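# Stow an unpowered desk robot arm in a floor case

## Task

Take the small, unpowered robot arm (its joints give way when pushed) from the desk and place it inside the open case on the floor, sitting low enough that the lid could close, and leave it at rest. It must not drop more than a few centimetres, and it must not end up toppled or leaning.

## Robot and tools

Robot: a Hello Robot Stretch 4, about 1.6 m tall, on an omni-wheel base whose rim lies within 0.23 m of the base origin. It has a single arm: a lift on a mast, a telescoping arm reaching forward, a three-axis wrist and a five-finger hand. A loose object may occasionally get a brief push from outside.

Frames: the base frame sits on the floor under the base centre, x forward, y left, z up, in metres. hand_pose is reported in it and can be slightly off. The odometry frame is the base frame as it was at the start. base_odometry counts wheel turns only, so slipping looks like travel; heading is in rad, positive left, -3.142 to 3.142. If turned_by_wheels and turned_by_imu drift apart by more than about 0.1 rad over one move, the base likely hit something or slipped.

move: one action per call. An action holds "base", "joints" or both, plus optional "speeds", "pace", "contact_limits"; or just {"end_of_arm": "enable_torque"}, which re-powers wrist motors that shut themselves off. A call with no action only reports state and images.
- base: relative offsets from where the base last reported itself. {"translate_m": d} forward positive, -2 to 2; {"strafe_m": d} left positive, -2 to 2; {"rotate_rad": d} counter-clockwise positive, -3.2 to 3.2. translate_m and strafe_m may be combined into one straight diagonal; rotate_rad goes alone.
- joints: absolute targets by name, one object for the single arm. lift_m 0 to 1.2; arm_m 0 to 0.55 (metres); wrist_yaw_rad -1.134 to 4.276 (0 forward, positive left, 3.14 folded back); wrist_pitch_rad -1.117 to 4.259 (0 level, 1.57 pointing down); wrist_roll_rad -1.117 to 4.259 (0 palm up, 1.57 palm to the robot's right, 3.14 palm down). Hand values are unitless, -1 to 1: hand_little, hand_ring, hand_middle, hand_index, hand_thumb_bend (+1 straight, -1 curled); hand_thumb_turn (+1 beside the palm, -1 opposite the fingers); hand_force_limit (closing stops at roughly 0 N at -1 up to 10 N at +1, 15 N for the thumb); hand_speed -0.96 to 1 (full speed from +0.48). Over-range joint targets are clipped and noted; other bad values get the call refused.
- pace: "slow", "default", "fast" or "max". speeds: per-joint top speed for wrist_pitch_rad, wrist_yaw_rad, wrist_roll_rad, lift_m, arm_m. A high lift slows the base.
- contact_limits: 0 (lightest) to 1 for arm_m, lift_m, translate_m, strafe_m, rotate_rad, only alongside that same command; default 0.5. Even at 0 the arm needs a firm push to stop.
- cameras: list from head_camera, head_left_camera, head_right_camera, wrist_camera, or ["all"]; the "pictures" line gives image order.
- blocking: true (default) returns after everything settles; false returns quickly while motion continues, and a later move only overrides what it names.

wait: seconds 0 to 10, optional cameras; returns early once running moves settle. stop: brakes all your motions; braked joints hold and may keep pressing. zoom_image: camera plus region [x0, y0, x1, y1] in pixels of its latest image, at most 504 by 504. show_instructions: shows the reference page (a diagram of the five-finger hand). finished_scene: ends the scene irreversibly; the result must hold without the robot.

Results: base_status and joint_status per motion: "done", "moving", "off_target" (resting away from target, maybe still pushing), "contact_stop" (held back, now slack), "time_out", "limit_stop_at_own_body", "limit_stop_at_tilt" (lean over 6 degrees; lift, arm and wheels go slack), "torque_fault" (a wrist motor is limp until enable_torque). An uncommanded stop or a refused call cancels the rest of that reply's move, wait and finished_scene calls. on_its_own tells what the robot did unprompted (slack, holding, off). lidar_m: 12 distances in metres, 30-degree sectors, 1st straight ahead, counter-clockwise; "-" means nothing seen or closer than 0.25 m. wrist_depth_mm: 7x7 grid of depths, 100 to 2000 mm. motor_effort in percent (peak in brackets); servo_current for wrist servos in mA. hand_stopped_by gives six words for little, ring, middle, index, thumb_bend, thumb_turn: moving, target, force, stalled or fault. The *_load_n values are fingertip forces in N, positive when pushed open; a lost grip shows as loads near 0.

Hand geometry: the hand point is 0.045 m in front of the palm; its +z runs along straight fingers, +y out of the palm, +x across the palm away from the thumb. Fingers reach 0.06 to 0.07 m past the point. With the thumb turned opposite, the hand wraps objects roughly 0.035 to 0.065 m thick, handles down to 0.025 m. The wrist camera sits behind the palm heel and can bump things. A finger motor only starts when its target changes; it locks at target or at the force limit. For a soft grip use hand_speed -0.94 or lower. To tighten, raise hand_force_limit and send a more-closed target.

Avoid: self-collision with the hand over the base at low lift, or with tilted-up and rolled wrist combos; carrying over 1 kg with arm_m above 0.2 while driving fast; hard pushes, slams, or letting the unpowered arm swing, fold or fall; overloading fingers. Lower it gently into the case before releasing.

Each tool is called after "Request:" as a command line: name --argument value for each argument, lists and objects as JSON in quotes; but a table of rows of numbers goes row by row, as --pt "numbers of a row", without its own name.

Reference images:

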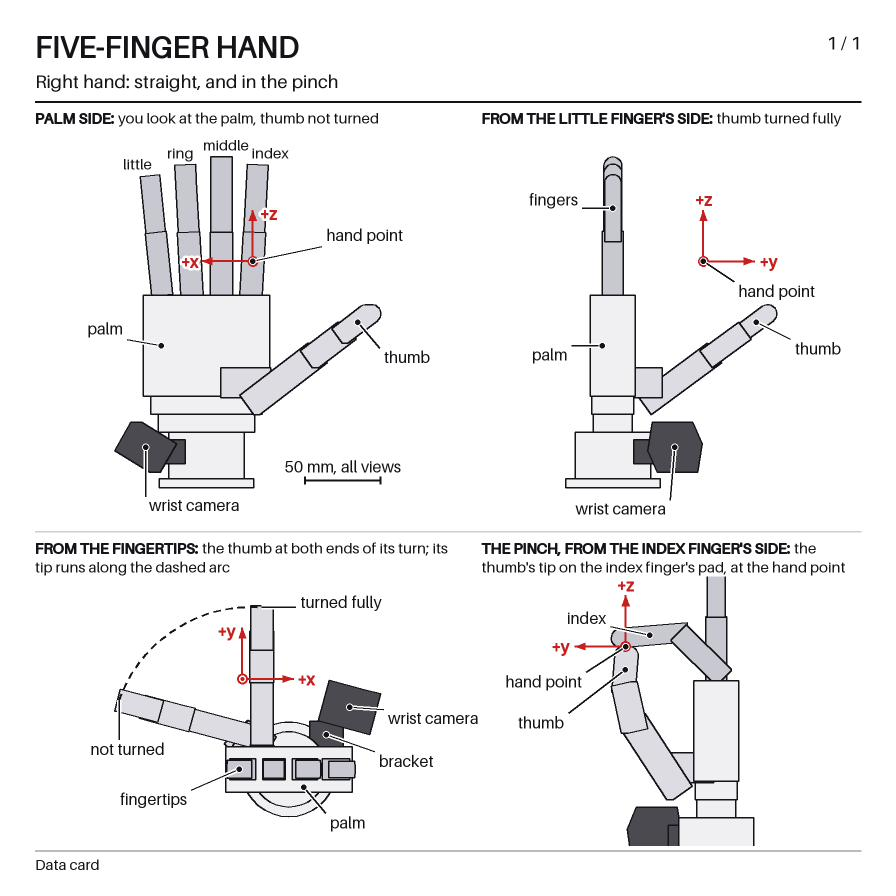

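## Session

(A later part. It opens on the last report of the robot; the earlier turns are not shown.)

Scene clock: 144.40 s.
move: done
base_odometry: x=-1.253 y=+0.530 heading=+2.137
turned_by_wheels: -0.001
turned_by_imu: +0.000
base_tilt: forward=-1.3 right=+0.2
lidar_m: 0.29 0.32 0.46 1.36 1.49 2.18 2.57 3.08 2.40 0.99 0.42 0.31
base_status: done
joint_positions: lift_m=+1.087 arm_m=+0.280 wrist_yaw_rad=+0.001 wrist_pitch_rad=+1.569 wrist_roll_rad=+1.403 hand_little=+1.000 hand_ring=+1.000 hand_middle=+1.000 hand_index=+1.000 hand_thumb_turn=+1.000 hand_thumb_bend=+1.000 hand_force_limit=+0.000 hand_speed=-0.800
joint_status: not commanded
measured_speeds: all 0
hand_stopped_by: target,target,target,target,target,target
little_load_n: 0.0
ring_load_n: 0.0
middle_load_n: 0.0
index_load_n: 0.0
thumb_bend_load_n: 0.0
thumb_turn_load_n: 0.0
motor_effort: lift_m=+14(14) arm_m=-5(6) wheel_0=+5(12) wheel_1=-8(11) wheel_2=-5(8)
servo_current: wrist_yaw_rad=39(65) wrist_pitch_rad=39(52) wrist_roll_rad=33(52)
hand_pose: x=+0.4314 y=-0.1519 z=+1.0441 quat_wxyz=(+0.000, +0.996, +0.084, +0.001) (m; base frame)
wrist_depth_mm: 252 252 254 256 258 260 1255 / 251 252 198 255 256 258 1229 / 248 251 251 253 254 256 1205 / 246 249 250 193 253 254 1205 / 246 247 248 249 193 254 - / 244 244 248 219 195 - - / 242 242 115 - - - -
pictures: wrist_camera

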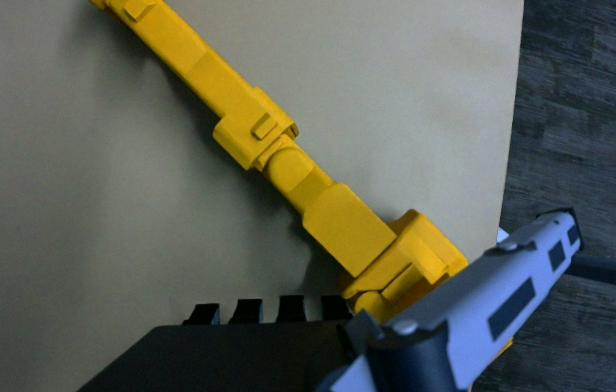

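Request:
move --base '{"strafe_m": -0.08, "translate_m": 0.01}' --pace "slow" --cameras '["wrist_camera"]'

Scene clock: 147.03 s.
move: done
base_odometry: x=-1.191 y=+0.581 heading=+2.136
turned_by_wheels: +0.000
turned_by_imu: +0.000
base_tilt: forward=-1.3 right=+0.2
lidar_m: 0.29 0.31 0.42 1.44 1.55 2.29 2.57 2.96 2.31 0.93 0.38 0.30
base_status: done
joint_positions: lift_m=+1.087 arm_m=+0.280 wrist_yaw_rad=+0.001 wrist_pitch_rad=+1.569 wrist_roll_rad=+1.403 hand_little=+1.000 hand_ring=+1.000 hand_middle=+1.000 hand_index=+1.000 hand_thumb_turn=+1.000 hand_thumb_bend=+1.000 hand_force_limit=+0.000 hand_speed=-0.800
joint_status: not commanded
measured_speeds: all 0
hand_stopped_by: target,target,target,target,target,target
little_load_n: 0.0
ring_load_n: 0.0
middle_load_n: 0.0
index_load_n: 0.0
thumb_bend_load_n: 0.0
thumb_turn_load_n: 0.0
motor_effort: lift_m=+14(14) arm_m=-5(6) wheel_0=+6(13) wheel_1=-8(11) wheel_2=-4(8)
servo_current: wrist_yaw_rad=39(65) wrist_pitch_rad=39(52) wrist_roll_rad=39(59)
hand_pose: x=+0.4314 y=-0.1519 z=+1.0441 quat_wxyz=(+0.000, +0.996, +0.084, +0.001) (m; base frame)
wrist_depth_mm: 251 206 255 256 258 260 1255 / 250 251 252 255 256 258 1255 / 248 249 200 254 255 256 1205 / 246 248 250 193 253 255 1205 / 245 248 248 250 195 254 - / 243 245 247 217 200 - - / 242 242 116 - - - -
pictures: wrist_camera

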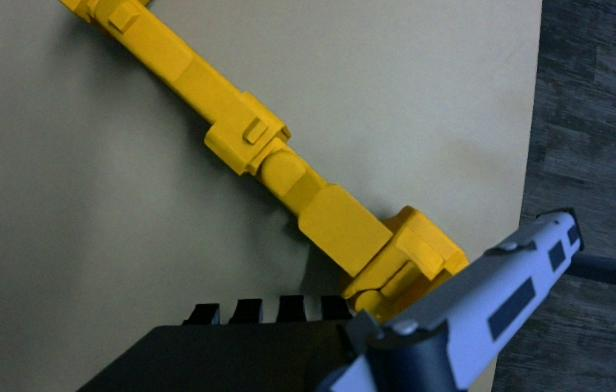

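Request:
move --joints '{"lift_m": 1.2}'

Request:
move --base '{"strafe_m": -0.1}' --joints '{"wrist_roll_rad": 3.14, "arm_m": 0.43}' --cameras '["wrist_camera", "head_camera"]'

Scene clock: 149.00 s.
move: done
base_odometry: x=-1.191 y=+0.581 heading=+2.136
turned_by_wheels: +0.000
turned_by_imu: +0.001
base_tilt: forward=-1.3 right=+0.1
lidar_m: 0.28 0.31 0.44 1.43 1.58 2.30 2.55 2.99 2.31 0.97 0.38 0.29
base_status: not commanded
joint_positions: lift_m=+1.200 arm_m=+0.280 wrist_yaw_rad=+0.001 wrist_pitch_rad=+1.569 wrist_roll_rad=+1.403 hand_little=+1.000 hand_ring=+1.000 hand_middle=+1.000 hand_index=+1.000 hand_thumb_turn=+1.000 hand_thumb_bend=+1.000 hand_force_limit=+0.000 hand_speed=-0.800
joint_status: all done
measured_speeds: all 0
hand_stopped_by: target,target,target,target,target,target
little_load_n: 0.0
ring_load_n: 0.0
middle_load_n: 0.0
index_load_n: -0.5
thumb_bend_load_n: -0.5
thumb_turn_load_n: 0.0
motor_effort: lift_m=+24(26) arm_m=-5(6) wheel_0=+6(7) wheel_1=-8(9) wheel_2=-4(5)
servo_current: wrist_yaw_rad=33(65) wrist_pitch_rad=39(52) wrist_roll_rad=39(46)
hand_pose: x=+0.4314 y=-0.1519 z=+1.1563 quat_wxyz=(+0.000, +0.996, +0.084, +0.001) (m; base frame)
wrist_depth_mm: 366 366 370 370 375 1336 1366 / 362 362 368 368 370 1336 1366 / 359 359 362 366 366 1336 1308 / 355 359 359 362 366 1281 1308 / 351 355 362 359 315 1025 - / 351 353 353 218 274 - - / 349 349 116 - - - -
pictures: none

Scene clock: 150.60 s.
move: done
base_odometry: x=-1.106 y=+0.635 heading=+2.136
turned_by_wheels: +0.000
turned_by_imu: +0.000
base_tilt: forward=-1.4 right=+0.2
lidar_m: 0.26 0.30 0.44 1.53 1.68 2.45 2.60 2.86 2.23 2.17 0.39 0.29
base_status: done
joint_positions: lift_m=+1.200 arm_m=+0.430 wrist_yaw_rad=+0.001 wrist_pitch_rad=+1.569 wrist_roll_rad=+3.136 hand_little=+1.000 hand_ring=+1.000 hand_middle=+1.000 hand_index=+1.000 hand_thumb_turn=+1.000 hand_thumb_bend=+1.000 hand_force_limit=+0.000 hand_speed=-0.800
joint_status: all done
measured_speeds: all 0
hand_stopped_by: target,target,target,target,target,target
little_load_n: 0.0
ring_load_n: 0.0
middle_load_n: 0.0
index_load_n: 0.0
thumb_bend_load_n: 0.0
thumb_turn_load_n: 0.0
motor_effort: lift_m=+24(25) arm_m=+5(7) wheel_0=+5(16) wheel_1=-4(15) wheel_2=+0(5)
servo_current: wrist_yaw_rad=33(65) wrist_pitch_rad=46(52) wrist_roll_rad=39(117)
hand_pose: x=+0.5409 y=-0.0570 z=+1.1562 quat_wxyz=(-0.001, +0.709, -0.705, +0.001) (m; base frame)
wrist_depth_mm: 357 359 362 362 368 373 379 / 355 357 362 362 368 373 377 / 315 357 359 366 366 370 373 / 351 334 359 362 364 366 370 / 351 351 357 359 364 366 - / 347 351 353 219 359 - - / 349 347 116 - - - -
pictures: head_camera, wrist_camera

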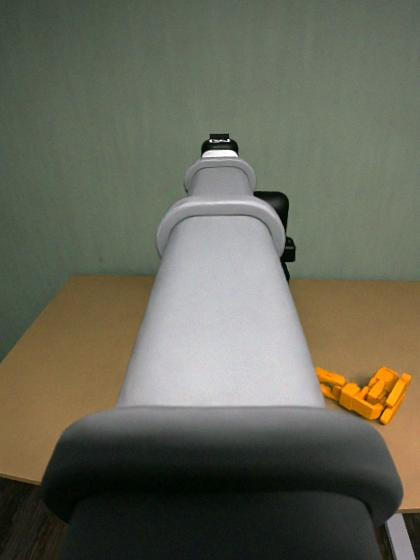

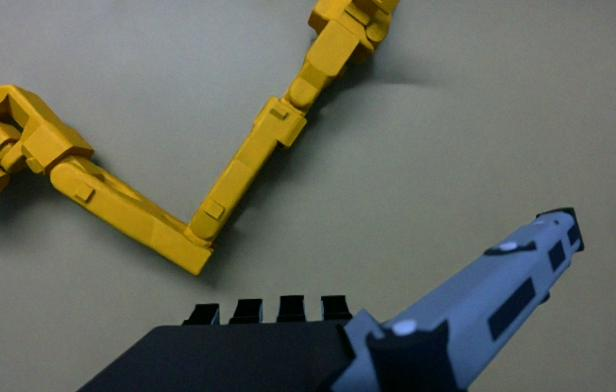

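Request:
move --base '{"strafe_m": -0.17}' --joints '{"wrist_roll_rad": 3.14, "arm_m": 0.36}' --cameras '["wrist_camera", "head_camera", "head_right_camera"]'

Request:
zoom_image --camera "wrist_camera" --region '[0, 0, 400, 300]'

Scene clock: 158.10 s.
move: done
base_odometry: x=-0.963 y=+0.726 heading=+2.136
turned_by_wheels: +0.000
turned_by_imu: +0.001
base_tilt: forward=-1.2 right=+0.2
lidar_m: 0.27 0.28 0.42 1.70 1.84 2.62 2.68 2.63 2.04 1.99 0.37 0.27
base_status: done
joint_positions: lift_m=+1.200 arm_m=+0.360 wrist_yaw_rad=+0.001 wrist_pitch_rad=+1.569 wrist_roll_rad=+3.137 hand_little=+1.000 hand_ring=+1.000 hand_middle=+1.000 hand_index=+1.000 hand_thumb_turn=+1.000 hand_thumb_bend=+1.000 hand_force_limit=+0.000 hand_speed=-0.800
joint_status: all done
measured_speeds: all 0
hand_stopped_by: target,target,target,target,target,target
little_load_n: 0.0
ring_load_n: 0.0
middle_load_n: 0.0
index_load_n: 0.0
thumb_bend_load_n: 0.0
thumb_turn_load_n: 0.0
motor_effort: lift_m=+24(25) arm_m=-5(7) wheel_0=+3(17) wheel_1=-6(14) wheel_2=+0(5)
servo_current: wrist_yaw_rad=26(65) wrist_pitch_rad=46(52) wrist_roll_rad=39(78)
hand_pose: x=+0.4713 y=-0.0569 z=+1.1562 quat_wxyz=(-0.001, +0.709, -0.705, +0.001) (m; base frame)
wrist_depth_mm: 353 357 362 364 368 373 375 / 355 357 362 362 368 370 317 / 351 357 362 364 366 368 373 / 353 283 294 364 366 343 373 / 351 283 353 359 362 370 - / 351 353 355 192 310 - - / 349 353 116 - - - -
pictures: head_camera, head_right_camera, wrist_camera

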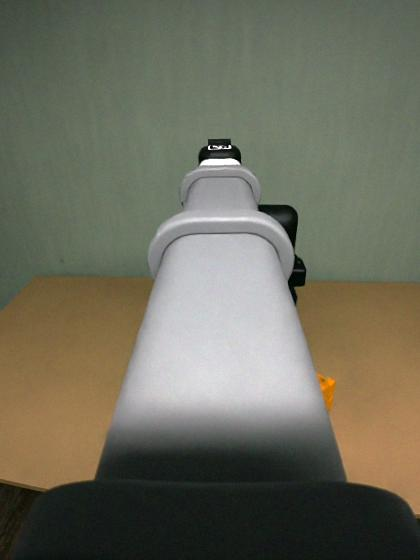

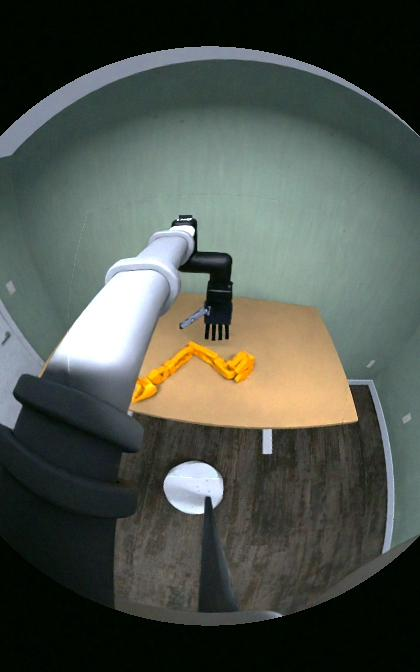

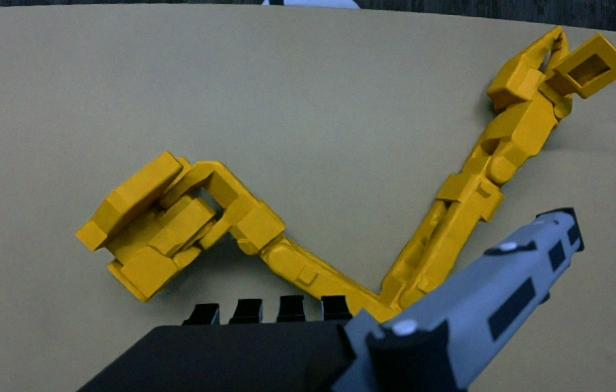

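Scaled by 1.260.

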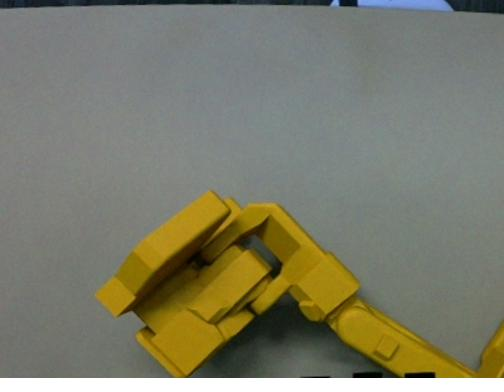

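Request:
move --joints '{"arm_m": 0.192, "wrist_yaw_rad": 0.863, "wrist_pitch_rad": 0.75, "hand_thumb_turn": -1.0, "hand_speed": 0.3}' --cameras '["wrist_camera", "head_camera", "head_right_camera"]'

Scene clock: 176.00 s.
move: done
base_odometry: x=-0.963 y=+0.726 heading=+2.136
turned_by_wheels: +0.000
turned_by_imu: +0.002
base_tilt: forward=-1.3 right=+0.3
lidar_m: 0.27 0.29 0.41 1.70 1.85 2.63 2.71 2.63 2.03 2.00 0.36 0.27
base_status: not commanded
joint_positions: lift_m=+1.200 arm_m=+0.192 wrist_yaw_rad=+0.861 wrist_pitch_rad=+0.758 wrist_roll_rad=+3.137 hand_little=+1.000 hand_ring=+1.000 hand_middle=+1.000 hand_index=+1.000 hand_thumb_turn=-1.000 hand_thumb_bend=+1.000 hand_force_limit=+0.000 hand_speed=+0.300
joint_status: all done
measured_speeds: all 0
hand_stopped_by: target,target,target,target,target,target
little_load_n: 0.0
ring_load_n: 0.0
middle_load_n: 0.0
index_load_n: 0.0
thumb_bend_load_n: 0.0
thumb_turn_load_n: 0.0
motor_effort: lift_m=+24(24) arm_m=-5(7) wheel_0=+3(3) wheel_1=-5(6) wheel_2=+0(1)
servo_current: wrist_yaw_rad=46(98) wrist_pitch_rad=46(124) wrist_roll_rad=39(65)
hand_pose: x=+0.4840 y=+0.0535 z=+1.1818 quat_wxyz=(-0.370, +0.862, -0.317, +0.138) (m; base frame)
wrist_depth_mm: 320 322 322 320 306 291 330 / 353 362 375 117 375 315 379 / 397 404 410 - 424 430 433 / 455 462 469 - - 500 504 / 530 539 549 549 - 574 597 / - 621 615 - - 707 707 / - - 115 - - - -
pictures: head_camera, head_right_camera, wrist_camera

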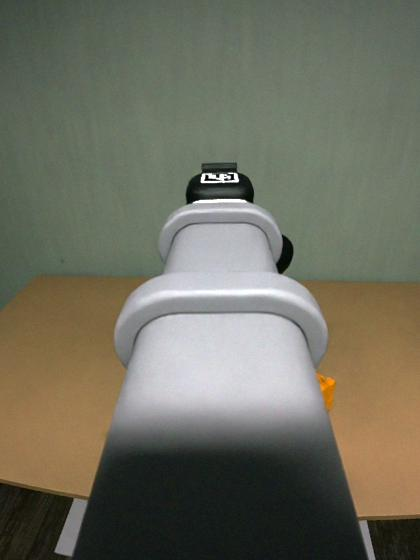

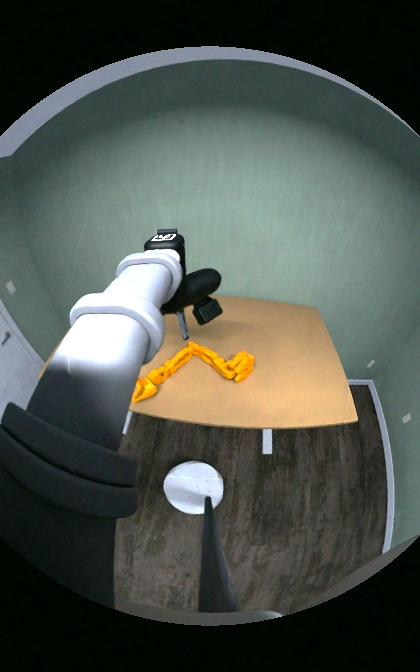

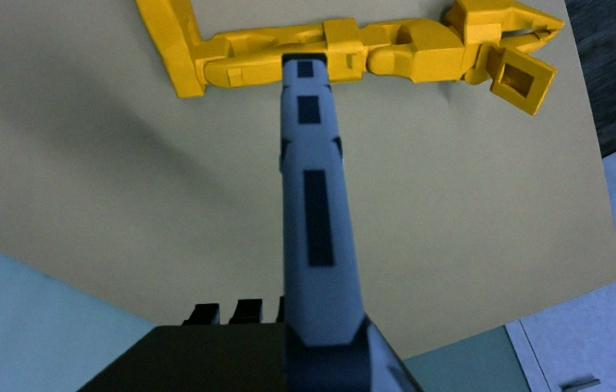

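Request:
move --joints '{"arm_m": 0.217, "lift_m": 1.06}' --cameras '["wrist_camera", "head_camera"]'

Scene clock: 181.23 s.
move: done
base_odometry: x=-0.963 y=+0.726 heading=+2.136
turned_by_wheels: +0.000
turned_by_imu: +0.002
base_tilt: forward=-1.2 right=+0.1
lidar_m: 0.26 0.29 0.42 1.71 1.85 2.63 2.70 2.62 2.04 1.99 0.36 0.27
base_status: not commanded
joint_positions: lift_m=+1.060 arm_m=+0.217 wrist_yaw_rad=+0.861 wrist_pitch_rad=+0.758 wrist_roll_rad=+3.137 hand_little=+1.000 hand_ring=+1.000 hand_middle=+1.000 hand_index=+1.000 hand_thumb_turn=-1.000 hand_thumb_bend=+1.000 hand_force_limit=+0.000 hand_speed=+0.300
joint_status: all done
measured_speeds: all 0
hand_stopped_by: target,target,target,target,target,target
little_load_n: 0.0
ring_load_n: 0.0
middle_load_n: 0.0
index_load_n: 0.0
thumb_bend_load_n: 0.0
thumb_turn_load_n: 0.0
motor_effort: lift_m=+14(22) arm_m=+6(7) wheel_0=+2(3) wheel_1=-6(6) wheel_2=+0(1)
servo_current: wrist_yaw_rad=46(65) wrist_pitch_rad=59(59) wrist_roll_rad=33(52)
hand_pose: x=+0.5086 y=+0.0536 z=+1.0426 quat_wxyz=(-0.371, +0.862, -0.317, +0.138) (m; base frame)
wrist_depth_mm: 129 162 197 200 200 204 206 / 211 156 213 117 213 214 201 / 237 183 193 - 186 186 180 / 271 274 281 - 290 294 297 / 317 322 329 330 - 347 353 / 382 384 362 - - 424 442 / 459 442 116 - - 530 569
pictures: head_camera, wrist_camera

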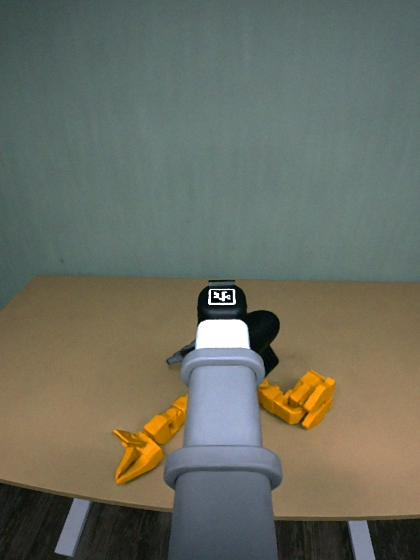

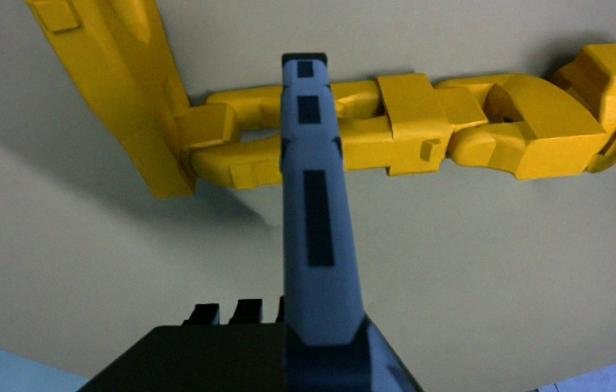

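Request:
move --joints '{"arm_m": 0.2085, "lift_m": 1.0155}' --pace "slow" --contact_limits '{"lift_m": 0.1}' --cameras '["wrist_camera", "head_camera", "head_left_camera"]'

Request:
move --joints '{"hand_index": 0.3, "hand_middle": 0.3, "hand_ring": 0.3, "hand_little": 0.3, "hand_thumb_bend": 0.6, "hand_speed": -0.7}' --cameras '["wrist_camera"]'

Scene clock: 184.13 s.
move: done
base_odometry: x=-0.963 y=+0.726 heading=+2.136
turned_by_wheels: +0.000
turned_by_imu: +0.001
base_tilt: forward=-1.2 right=+0.1
lidar_m: 0.26 0.28 0.43 1.71 1.85 2.63 2.71 2.64 2.04 1.99 0.36 0.28
base_status: not commanded
joint_positions: lift_m=+1.016 arm_m=+0.209 wrist_yaw_rad=+0.861 wrist_pitch_rad=+0.758 wrist_roll_rad=+3.137 hand_little=+1.000 hand_ring=+1.000 hand_middle=+1.000 hand_index=+1.000 hand_thumb_turn=-1.000 hand_thumb_bend=+1.000 hand_force_limit=+0.000 hand_speed=+0.300
joint_status: all done
measured_speeds: all 0
hand_stopped_by: target,target,target,target,target,target
little_load_n: 0.0
ring_load_n: 0.0
middle_load_n: 0.0
index_load_n: 0.0
thumb_bend_load_n: 0.0
thumb_turn_load_n: 0.0
motor_effort: lift_m=+14(15) arm_m=-6(7) wheel_0=+3(4) wheel_1=-6(6) wheel_2=+0(1)
servo_current: wrist_yaw_rad=52(65) wrist_pitch_rad=52(65) wrist_roll_rad=33(52)
contact_limits: lift_m 0.1
hand_pose: x=+0.5006 y=+0.0536 z=+0.9982 quat_wxyz=(-0.371, +0.862, -0.317, +0.138) (m; base frame)
wrist_depth_mm: 126 148 154 157 156 160 - / 131 160 170 117 175 176 182 / 113 166 184 - 173 190 178 / 134 160 185 - 155 157 - / 248 258 166 160 - 274 286 / 300 301 283 - - 332 343 / 377 343 116 - - 418 445
pictures: head_camera, head_left_camera, wrist_camera

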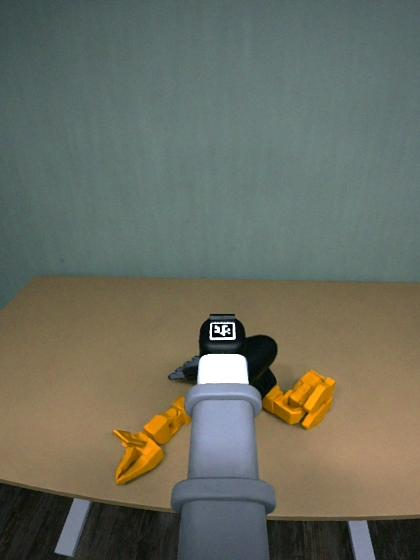

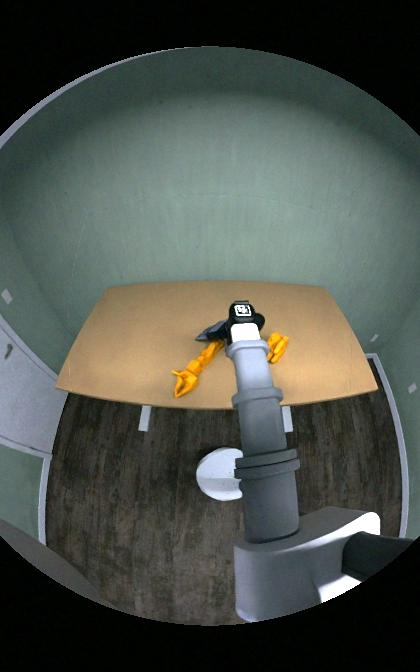

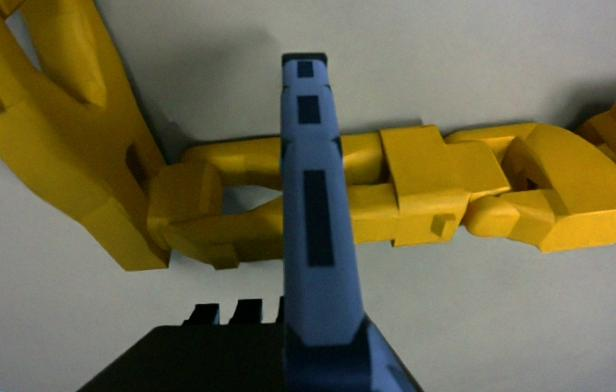

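Scene clock: 185.57 s.
move: done
base_odometry: x=-0.963 y=+0.726 heading=+2.136
turned_by_wheels: +0.000
turned_by_imu: +0.001
base_tilt: forward=-1.4 right=+0.1
lidar_m: 0.26 0.29 0.41 1.70 1.84 2.61 2.68 2.62 2.04 1.99 0.37 0.28
base_status: not commanded
joint_positions: lift_m=+1.016 arm_m=+0.209 wrist_yaw_rad=+0.861 wrist_pitch_rad=+0.758 wrist_roll_rad=+3.137 hand_little=+0.300 hand_ring=+0.300 hand_middle=+0.300 hand_index=+0.300 hand_thumb_turn=-1.000 hand_thumb_bend=+0.600 hand_force_limit=+0.000 hand_speed=-0.700
joint_status: all done
measured_speeds: all 0
hand_stopped_by: target,target,target,target,target,target
little_load_n: 0.0
ring_load_n: 0.0
middle_load_n: 0.0
index_load_n: 0.0
thumb_bend_load_n: 0.0
thumb_turn_load_n: 0.0
motor_effort: lift_m=+14(14) arm_m=-6(6) wheel_0=+3(3) wheel_1=-6(6) wheel_2=+0(1)
servo_current: wrist_yaw_rad=46(65) wrist_pitch_rad=59(59) wrist_roll_rad=39(52)
contact_limits: lift_m 0.1
hand_pose: x=+0.5006 y=+0.0536 z=+0.9982 quat_wxyz=(-0.371, +0.862, -0.317, +0.138) (m; base frame)
wrist_depth_mm: 126 148 154 156 156 160 - / 131 160 169 173 175 176 181 / 113 166 183 133 176 190 177 / 135 159 185 - 155 157 - / 247 258 161 - - 273 286 / 298 303 160 - - 330 345 / 377 347 115 - - 418 449
pictures: wrist_camera

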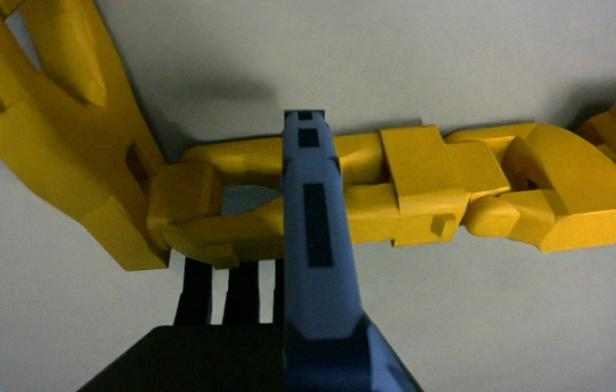

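Request:
move --joints '{"hand_index": -0.8, "hand_middle": -0.8, "hand_ring": -0.8, "hand_little": -0.8, "hand_thumb_bend": -0.8, "hand_speed": -0.85, "hand_force_limit": -0.4}' --cameras '["wrist_camera"]'

Scene clock: 191.70 s.
move: off_target
base_odometry: x=-0.963 y=+0.726 heading=+2.136
turned_by_wheels: +0.000
turned_by_imu: +0.002
base_tilt: forward=-1.3 right=+0.2
lidar_m: 0.25 0.28 0.43 1.70 1.85 2.61 2.69 2.61 2.05 1.99 0.37 0.27
base_status: not commanded
joint_positions: lift_m=+1.016 arm_m=+0.209 wrist_yaw_rad=+0.862 wrist_pitch_rad=+0.756 wrist_roll_rad=+3.137 hand_little=-0.073 hand_ring=-0.157 hand_middle=-0.060 hand_index=-0.073 hand_thumb_turn=-1.000 hand_thumb_bend=+0.413 hand_force_limit=-0.400 hand_speed=-0.850
joint_status: hand_little off_target (ended at -0.073, target -0.800); hand_ring off_target (ended at -0.157, target -0.800); hand_middle off_target (ended at -0.060, target -0.800); hand_index off_target (ended at -0.073, target -0.800); hand_thumb_bend off_target (ended at +0.413, target -0.800); the others done
measured_speeds: all 0
hand_stopped_by: force,force,force,force,force,target
little_load_n: 2.5
ring_load_n: 3.0
middle_load_n: 0.5
index_load_n: 5.0
thumb_bend_load_n: 9.5
thumb_turn_load_n: 1.5
motor_effort: lift_m=+13(14) arm_m=-5(6) wheel_0=+2(4) wheel_1=-6(6) wheel_2=+0(1)
servo_current: wrist_yaw_rad=33(72) wrist_pitch_rad=46(65) wrist_roll_rad=39(52)
contact_limits: lift_m 0.1
hand_pose: x=+0.5007 y=+0.0538 z=+0.9983 quat_wxyz=(-0.371, +0.862, -0.317, +0.138) (m; base frame)
wrist_depth_mm: - 147 154 158 156 160 - / - 158 169 173 174 176 181 / 114 156 170 - 158 - - / 212 146 144 - 146 150 - / 247 258 - - 266 271 278 / 297 301 151 - - 332 347 / 379 345 116 - - 418 449
pictures: wrist_camera

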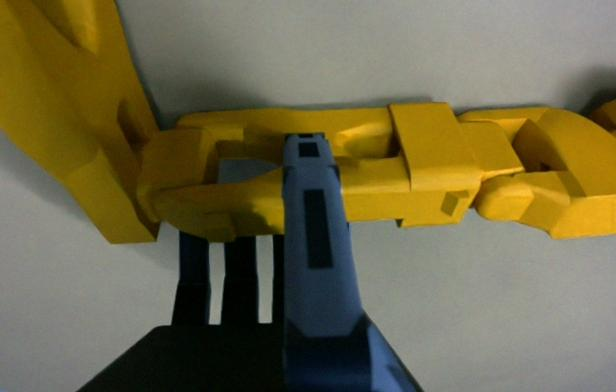

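Request:
move --joints '{"hand_index": -0.9, "hand_middle": -0.9, "hand_ring": -0.9, "hand_little": -0.9, "hand_thumb_bend": -0.9, "hand_speed": -0.9, "hand_force_limit": 0.3}' --cameras '["wrist_camera"]'

Scene clock: 192.83 s.
move: off_target
base_odometry: x=-0.963 y=+0.726 heading=+2.136
turned_by_wheels: +0.000
turned_by_imu: +0.000
base_tilt: forward=-1.3 right=+0.1
lidar_m: 0.27 0.28 0.41 1.70 1.84 2.63 2.66 2.63 2.02 1.99 0.39 0.29
base_status: not commanded
joint_positions: lift_m=+1.016 arm_m=+0.209 wrist_yaw_rad=+0.862 wrist_pitch_rad=+0.756 wrist_roll_rad=+3.137 hand_little=-0.174 hand_ring=-0.238 hand_middle=-0.103 hand_index=-0.089 hand_thumb_turn=-1.000 hand_thumb_bend=+0.415 hand_force_limit=+0.300 hand_speed=-0.900
joint_status: hand_little off_target (ended at -0.174, target -0.900); hand_ring off_target (ended at -0.238, target -0.900); hand_middle off_target (ended at -0.103, target -0.900); hand_index off_target (ended at -0.089, target -0.900); hand_thumb_bend off_target (ended at +0.415, target -0.900); the others done
measured_speeds: all 0
hand_stopped_by: force,force,force,force,force,target
little_load_n: 4.0
ring_load_n: 3.0
middle_load_n: 2.5
index_load_n: 8.0
thumb_bend_load_n: 17.0
thumb_turn_load_n: 4.0
motor_effort: lift_m=+14(14) arm_m=-6(6) wheel_0=+3(3) wheel_1=-6(6) wheel_2=+0(0)
servo_current: wrist_yaw_rad=39(46) wrist_pitch_rad=52(52) wrist_roll_rad=46(46)
contact_limits: lift_m 0.1
hand_pose: x=+0.5007 y=+0.0538 z=+0.9983 quat_wxyz=(-0.371, +0.862, -0.317, +0.138) (m; base frame)
wrist_depth_mm: - 146 154 156 156 160 - / - 150 169 172 174 176 181 / 114 148 166 123 161 167 177 / 211 142 137 - 144 150 - / 246 251 - - - 271 278 / 297 298 149 - - 330 342 / 375 342 116 - - 415 442
pictures: wrist_camera

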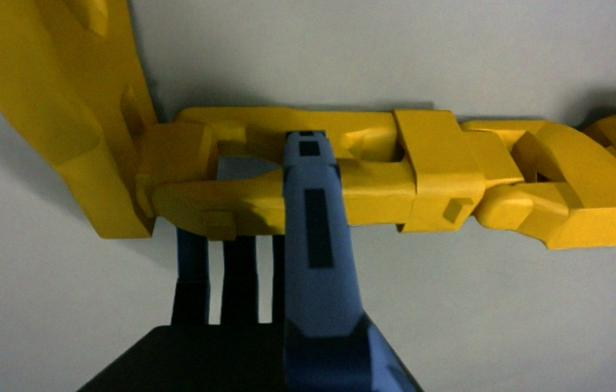

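Request:
move --joints '{"wrist_pitch_rad": 0.715}' --speeds '{"wrist_pitch_rad": 0.2}'

Request:
move --base '{"strafe_m": -0.0515}' --joints '{"arm_m": 0.22, "wrist_yaw_rad": 1.162}' --speeds '{"wrist_yaw_rad": 0.45}' --pace "slow" --cameras '["wrist_camera", "head_camera", "head_left_camera"]'

Scene clock: 195.23 s.
move: done
base_odometry: x=-0.963 y=+0.726 heading=+2.136
turned_by_wheels: +0.000
turned_by_imu: +0.001
base_tilt: forward=-1.3 right=+0.2
lidar_m: 0.27 0.28 0.42 1.71 1.85 2.63 2.68 2.64 2.04 2.00 0.38 0.27
base_status: not commanded
joint_positions: lift_m=+1.016 arm_m=+0.209 wrist_yaw_rad=+0.862 wrist_pitch_rad=+0.726 wrist_roll_rad=+3.137 hand_little=-0.174 hand_ring=-0.239 hand_middle=-0.103 hand_index=-0.089 hand_thumb_turn=-1.000 hand_thumb_bend=+0.415 hand_force_limit=+0.300 hand_speed=-0.900
joint_status: all done
measured_speeds: all 0
hand_stopped_by: force,force,force,force,force,target
little_load_n: 1.5
ring_load_n: 1.5
middle_load_n: 3.5
index_load_n: 10.0
thumb_bend_load_n: 16.0
thumb_turn_load_n: 4.0
motor_effort: lift_m=+14(15) arm_m=-6(6) wheel_0=+3(3) wheel_1=-6(6) wheel_2=+0(1)
servo_current: wrist_yaw_rad=46(65) wrist_pitch_rad=65(85) wrist_roll_rad=33(59)
contact_limits: lift_m 0.1
hand_pose: x=+0.5044 y=+0.0582 z=+1.0019 quat_wxyz=(-0.384, +0.856, -0.315, +0.143) (m; base frame)
wrist_depth_mm: - 148 156 158 157 161 - / - 150 171 174 177 178 - / 114 146 166 - 162 167 178 / 217 140 137 - 147 151 - / 256 267 162 - 267 282 298 / 312 315 149 - - 349 364 / 404 366 116 - - 449 480
pictures: none

Scene clock: 196.83 s.
move: done
base_odometry: x=-0.920 y=+0.753 heading=+2.136
turned_by_wheels: +0.000
turned_by_imu: +0.000
base_tilt: forward=-1.3 right=+0.1
lidar_m: 0.26 0.28 0.43 1.75 1.90 2.65 2.69 2.57 1.98 1.95 0.36 0.28
base_status: done
joint_positions: lift_m=+1.016 arm_m=+0.220 wrist_yaw_rad=+1.161 wrist_pitch_rad=+0.725 wrist_roll_rad=+3.137 hand_little=-0.174 hand_ring=-0.239 hand_middle=-0.104 hand_index=-0.088 hand_thumb_turn=-1.000 hand_thumb_bend=+0.415 hand_force_limit=+0.300 hand_speed=-0.900
joint_status: all done
measured_speeds: all 0
hand_stopped_by: force,force,force,force,force,target
little_load_n: 0.5
ring_load_n: 1.0
middle_load_n: 1.5
index_load_n: 11.0
thumb_bend_load_n: 14.5
thumb_turn_load_n: 0.5
motor_effort: lift_m=+15(15) arm_m=+6(7) wheel_0=+4(12) wheel_1=-6(12) wheel_2=+0(3)
servo_current: wrist_yaw_rad=59(85) wrist_pitch_rad=65(72) wrist_roll_rad=39(52)
contact_limits: lift_m 0.1
hand_pose: x=+0.4930 y=+0.0927 z=+1.0021 quat_wxyz=(-0.402, +0.893, -0.184, +0.084) (m; base frame)
wrist_depth_mm: - 147 155 158 157 161 - / - 148 171 174 177 178 - / - 144 165 124 162 169 179 / 217 141 136 - 147 153 - / 257 270 162 - 268 285 300 / 314 317 150 - - 353 366 / 384 368 116 - - 452 469
pictures: head_camera, head_left_camera, wrist_camera

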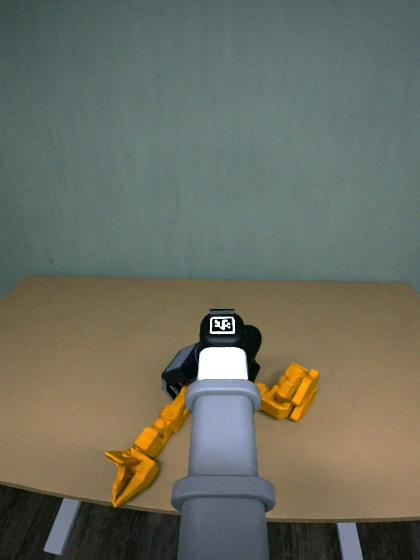

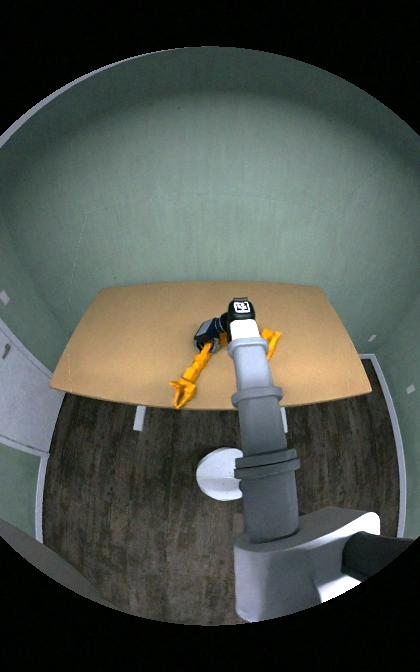

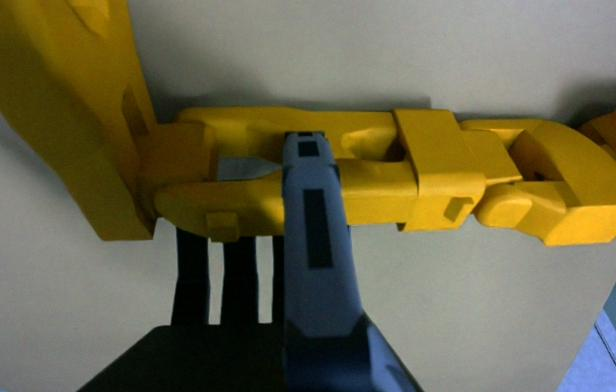

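Request:
move --joints '{"lift_m": 1.06}' --pace "slow" --cameras '["wrist_camera", "head_camera", "head_left_camera"]'

Scene clock: 200.83 s.
move: done
base_odometry: x=-0.920 y=+0.753 heading=+2.136
turned_by_wheels: +0.000
turned_by_imu: +0.002
base_tilt: forward=-1.2 right=+0.2
lidar_m: 0.26 0.28 0.40 1.76 1.90 2.66 2.69 2.59 1.99 1.94 0.35 0.26
base_status: not commanded
joint_positions: lift_m=+1.059 arm_m=+0.220 wrist_yaw_rad=+1.161 wrist_pitch_rad=+0.725 wrist_roll_rad=+3.137 hand_little=-0.174 hand_ring=-0.239 hand_middle=-0.104 hand_index=-0.088 hand_thumb_turn=-1.000 hand_thumb_bend=+0.418 hand_force_limit=+0.300 hand_speed=-0.900
joint_status: all done
measured_speeds: all 0
hand_stopped_by: force,force,force,force,force,target
little_load_n: 5.0
ring_load_n: 0.0
middle_load_n: 0.5
index_load_n: 15.0
thumb_bend_load_n: 30.5
thumb_turn_load_n: 4.5
motor_effort: lift_m=+27(27) arm_m=+6(6) wheel_0=+5(5) wheel_1=-6(7) wheel_2=+0(1)
servo_current: wrist_yaw_rad=33(65) wrist_pitch_rad=59(65) wrist_roll_rad=39(52)
hand_pose: x=+0.4930 y=+0.0927 z=+1.0456 quat_wxyz=(-0.402, +0.893, -0.184, +0.084) (m; base frame)
wrist_depth_mm: - 191 198 201 200 205 206 / - 143 218 221 224 222 - / 236 151 170 139 161 168 170 / 274 128 132 - - 309 315 / 324 139 161 - - 359 368 / 394 399 149 - - 439 462 / 488 462 116 - - 569 -
pictures: head_camera, head_left_camera, wrist_camera

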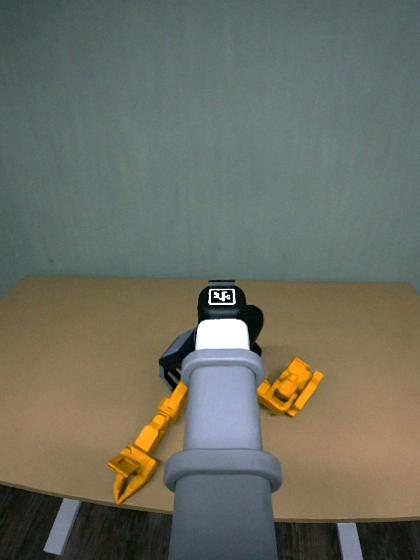

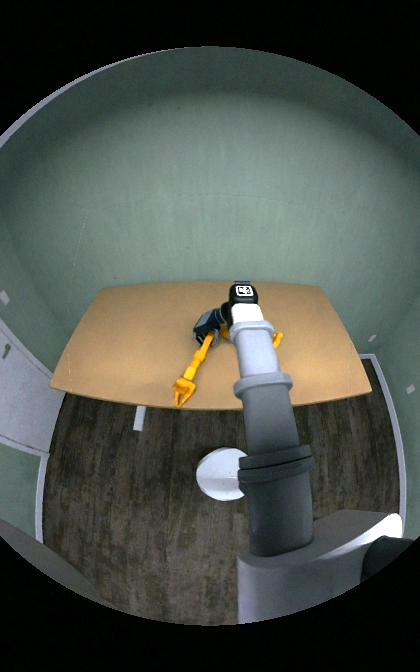

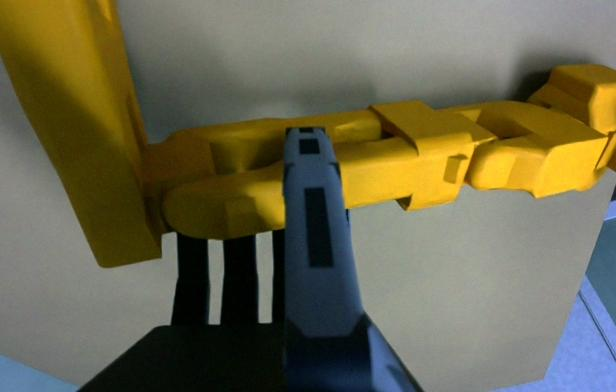

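Request:
move --joints '{"lift_m": 1.12}' --pace "slow" --cameras '["wrist_camera", "head_camera", "head_left_camera", "head_right_camera"]'

Request:
zoom_image --camera "head_camera" --region '[80, 280, 360, 520]'

Scene clock: 205.17 s.
move: done
base_odometry: x=-0.920 y=+0.753 heading=+2.136
turned_by_wheels: +0.000
turned_by_imu: +0.002
base_tilt: forward=-1.4 right=+0.2
lidar_m: 0.26 0.29 0.42 1.75 1.91 2.67 2.70 2.58 1.98 1.94 0.37 0.27
base_status: not commanded
joint_positions: lift_m=+1.119 arm_m=+0.220 wrist_yaw_rad=+1.161 wrist_pitch_rad=+0.725 wrist_roll_rad=+3.137 hand_little=-0.174 hand_ring=-0.239 hand_middle=-0.104 hand_index=-0.088 hand_thumb_turn=-1.000 hand_thumb_bend=+0.420 hand_force_limit=+0.300 hand_speed=-0.900
joint_status: all done
measured_speeds: all 0
hand_stopped_by: force,force,force,force,force,target
little_load_n: 6.5
ring_load_n: 0.5
middle_load_n: 1.5
index_load_n: 20.0
thumb_bend_load_n: 41.0
thumb_turn_load_n: 4.0
motor_effort: lift_m=+27(29) arm_m=+6(6) wheel_0=+4(5) wheel_1=-6(7) wheel_2=+0(0)
servo_current: wrist_yaw_rad=39(72) wrist_pitch_rad=59(72) wrist_roll_rad=46(52)
hand_pose: x=+0.4930 y=+0.0927 z=+1.1056 quat_wxyz=(-0.402, +0.893, -0.184, +0.084) (m; base frame)
wrist_depth_mm: - 249 256 260 264 264 260 / - 113 283 287 289 293 281 / 307 - 177 141 161 172 175 / 357 128 133 - - 389 407 / 424 436 160 - - 466 512 / 512 521 150 - - 574 1499 / - 597 116 - - - -
pictures: head_camera, head_left_camera, head_right_camera, wrist_camera

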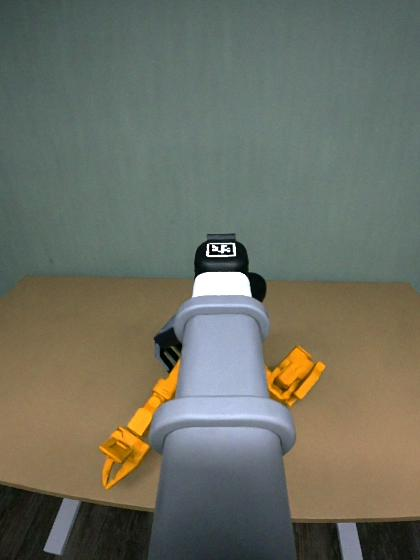

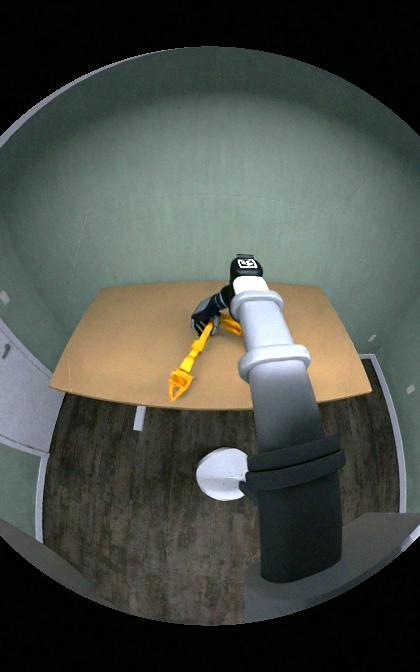

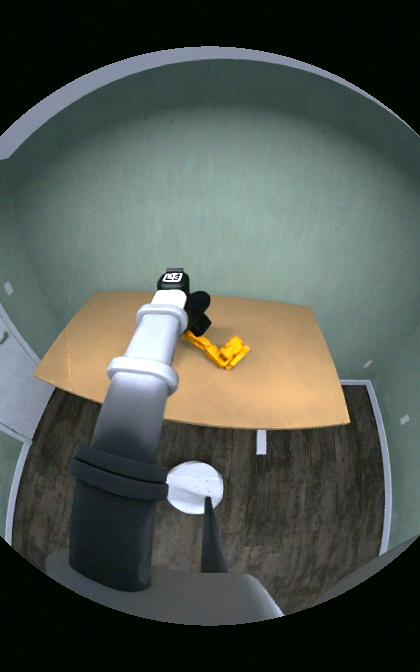

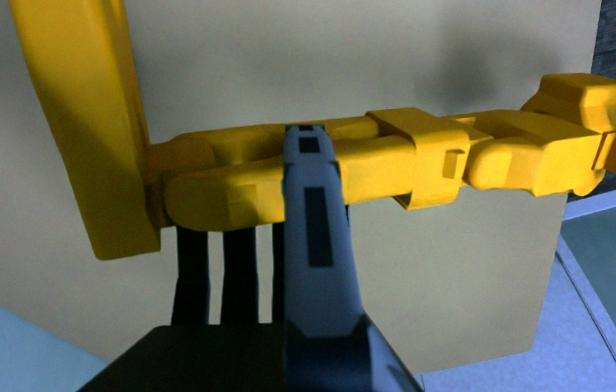

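Scaled by 1.800 from the camera's 420x560 image, which has a finer 1200x1600 frame.

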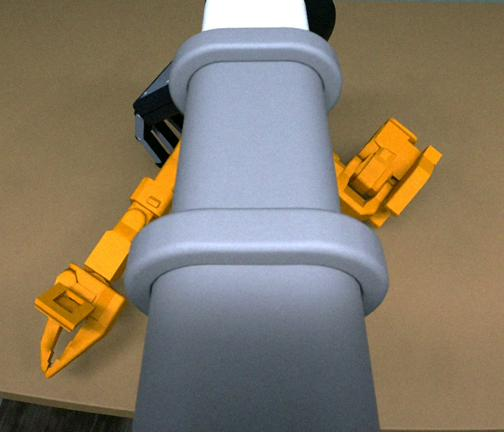

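Request:
move --cameras '["all"]'

Scene clock: 208.50 s.
base_odometry: x=-0.920 y=+0.753 heading=+2.136
turned_by_wheels: +0.000
turned_by_imu: +0.001
base_tilt: forward=-1.3 right=+0.3
lidar_m: 0.26 0.28 0.41 1.76 1.90 2.67 2.71 2.57 1.98 1.94 0.38 0.27
base_status: not commanded
joint_positions: lift_m=+1.119 arm_m=+0.220 wrist_yaw_rad=+1.161 wrist_pitch_rad=+0.725 wrist_roll_rad=+3.137 hand_little=-0.174 hand_ring=-0.239 hand_middle=-0.104 hand_index=-0.088 hand_thumb_turn=-1.000 hand_thumb_bend=+0.420 hand_force_limit=+0.300 hand_speed=-0.900
joint_status: all done
measured_speeds: all 0
hand_stopped_by: force,force,force,force,force,target
little_load_n: 6.5
ring_load_n: 0.5
middle_load_n: 1.5
index_load_n: 20.0
thumb_bend_load_n: 40.5
thumb_turn_load_n: 4.0
motor_effort: lift_m=+27(29) arm_m=+5(6) wheel_0=+4(5) wheel_1=-6(7) wheel_2=-1(0)
servo_current: wrist_yaw_rad=26(72) wrist_pitch_rad=59(72) wrist_roll_rad=46(52)
hand_pose: x=+0.4930 y=+0.0927 z=+1.1056 quat_wxyz=(-0.402, +0.893, -0.184, +0.084) (m; base frame)
wrist_depth_mm: - 249 256 260 263 265 260 / - 113 282 286 290 293 281 / 307 - 177 141 161 172 175 / 353 128 133 - - 397 410 / 418 439 161 - - 462 512 / 512 517 149 - - 574 1499 / - 603 115 - - - -
pictures: head_camera, head_left_camera, head_right_camera, wrist_camera

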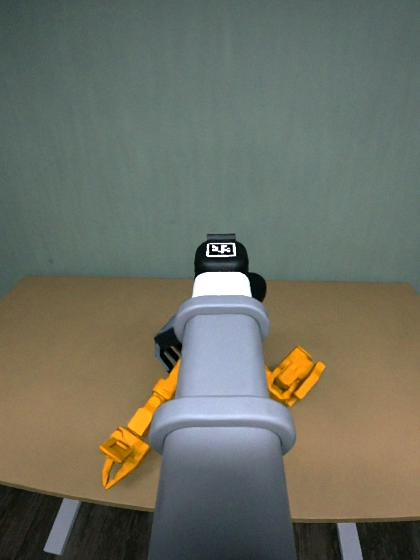

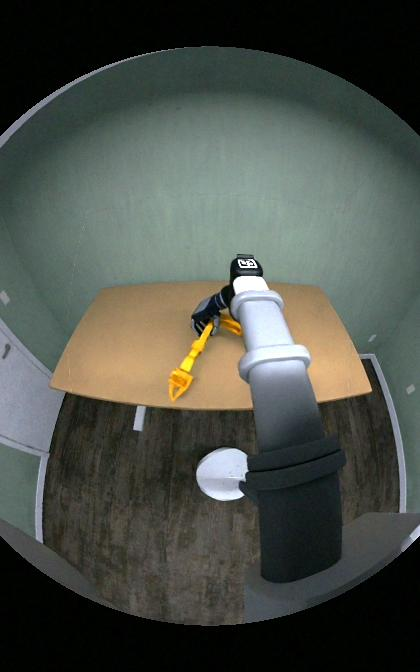

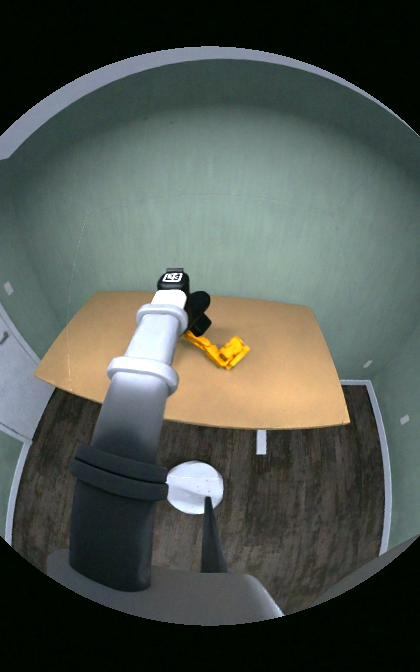

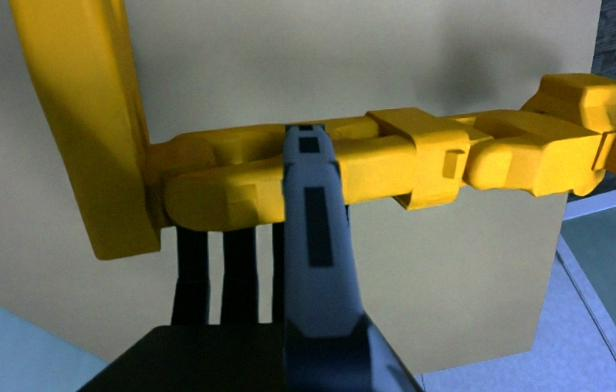

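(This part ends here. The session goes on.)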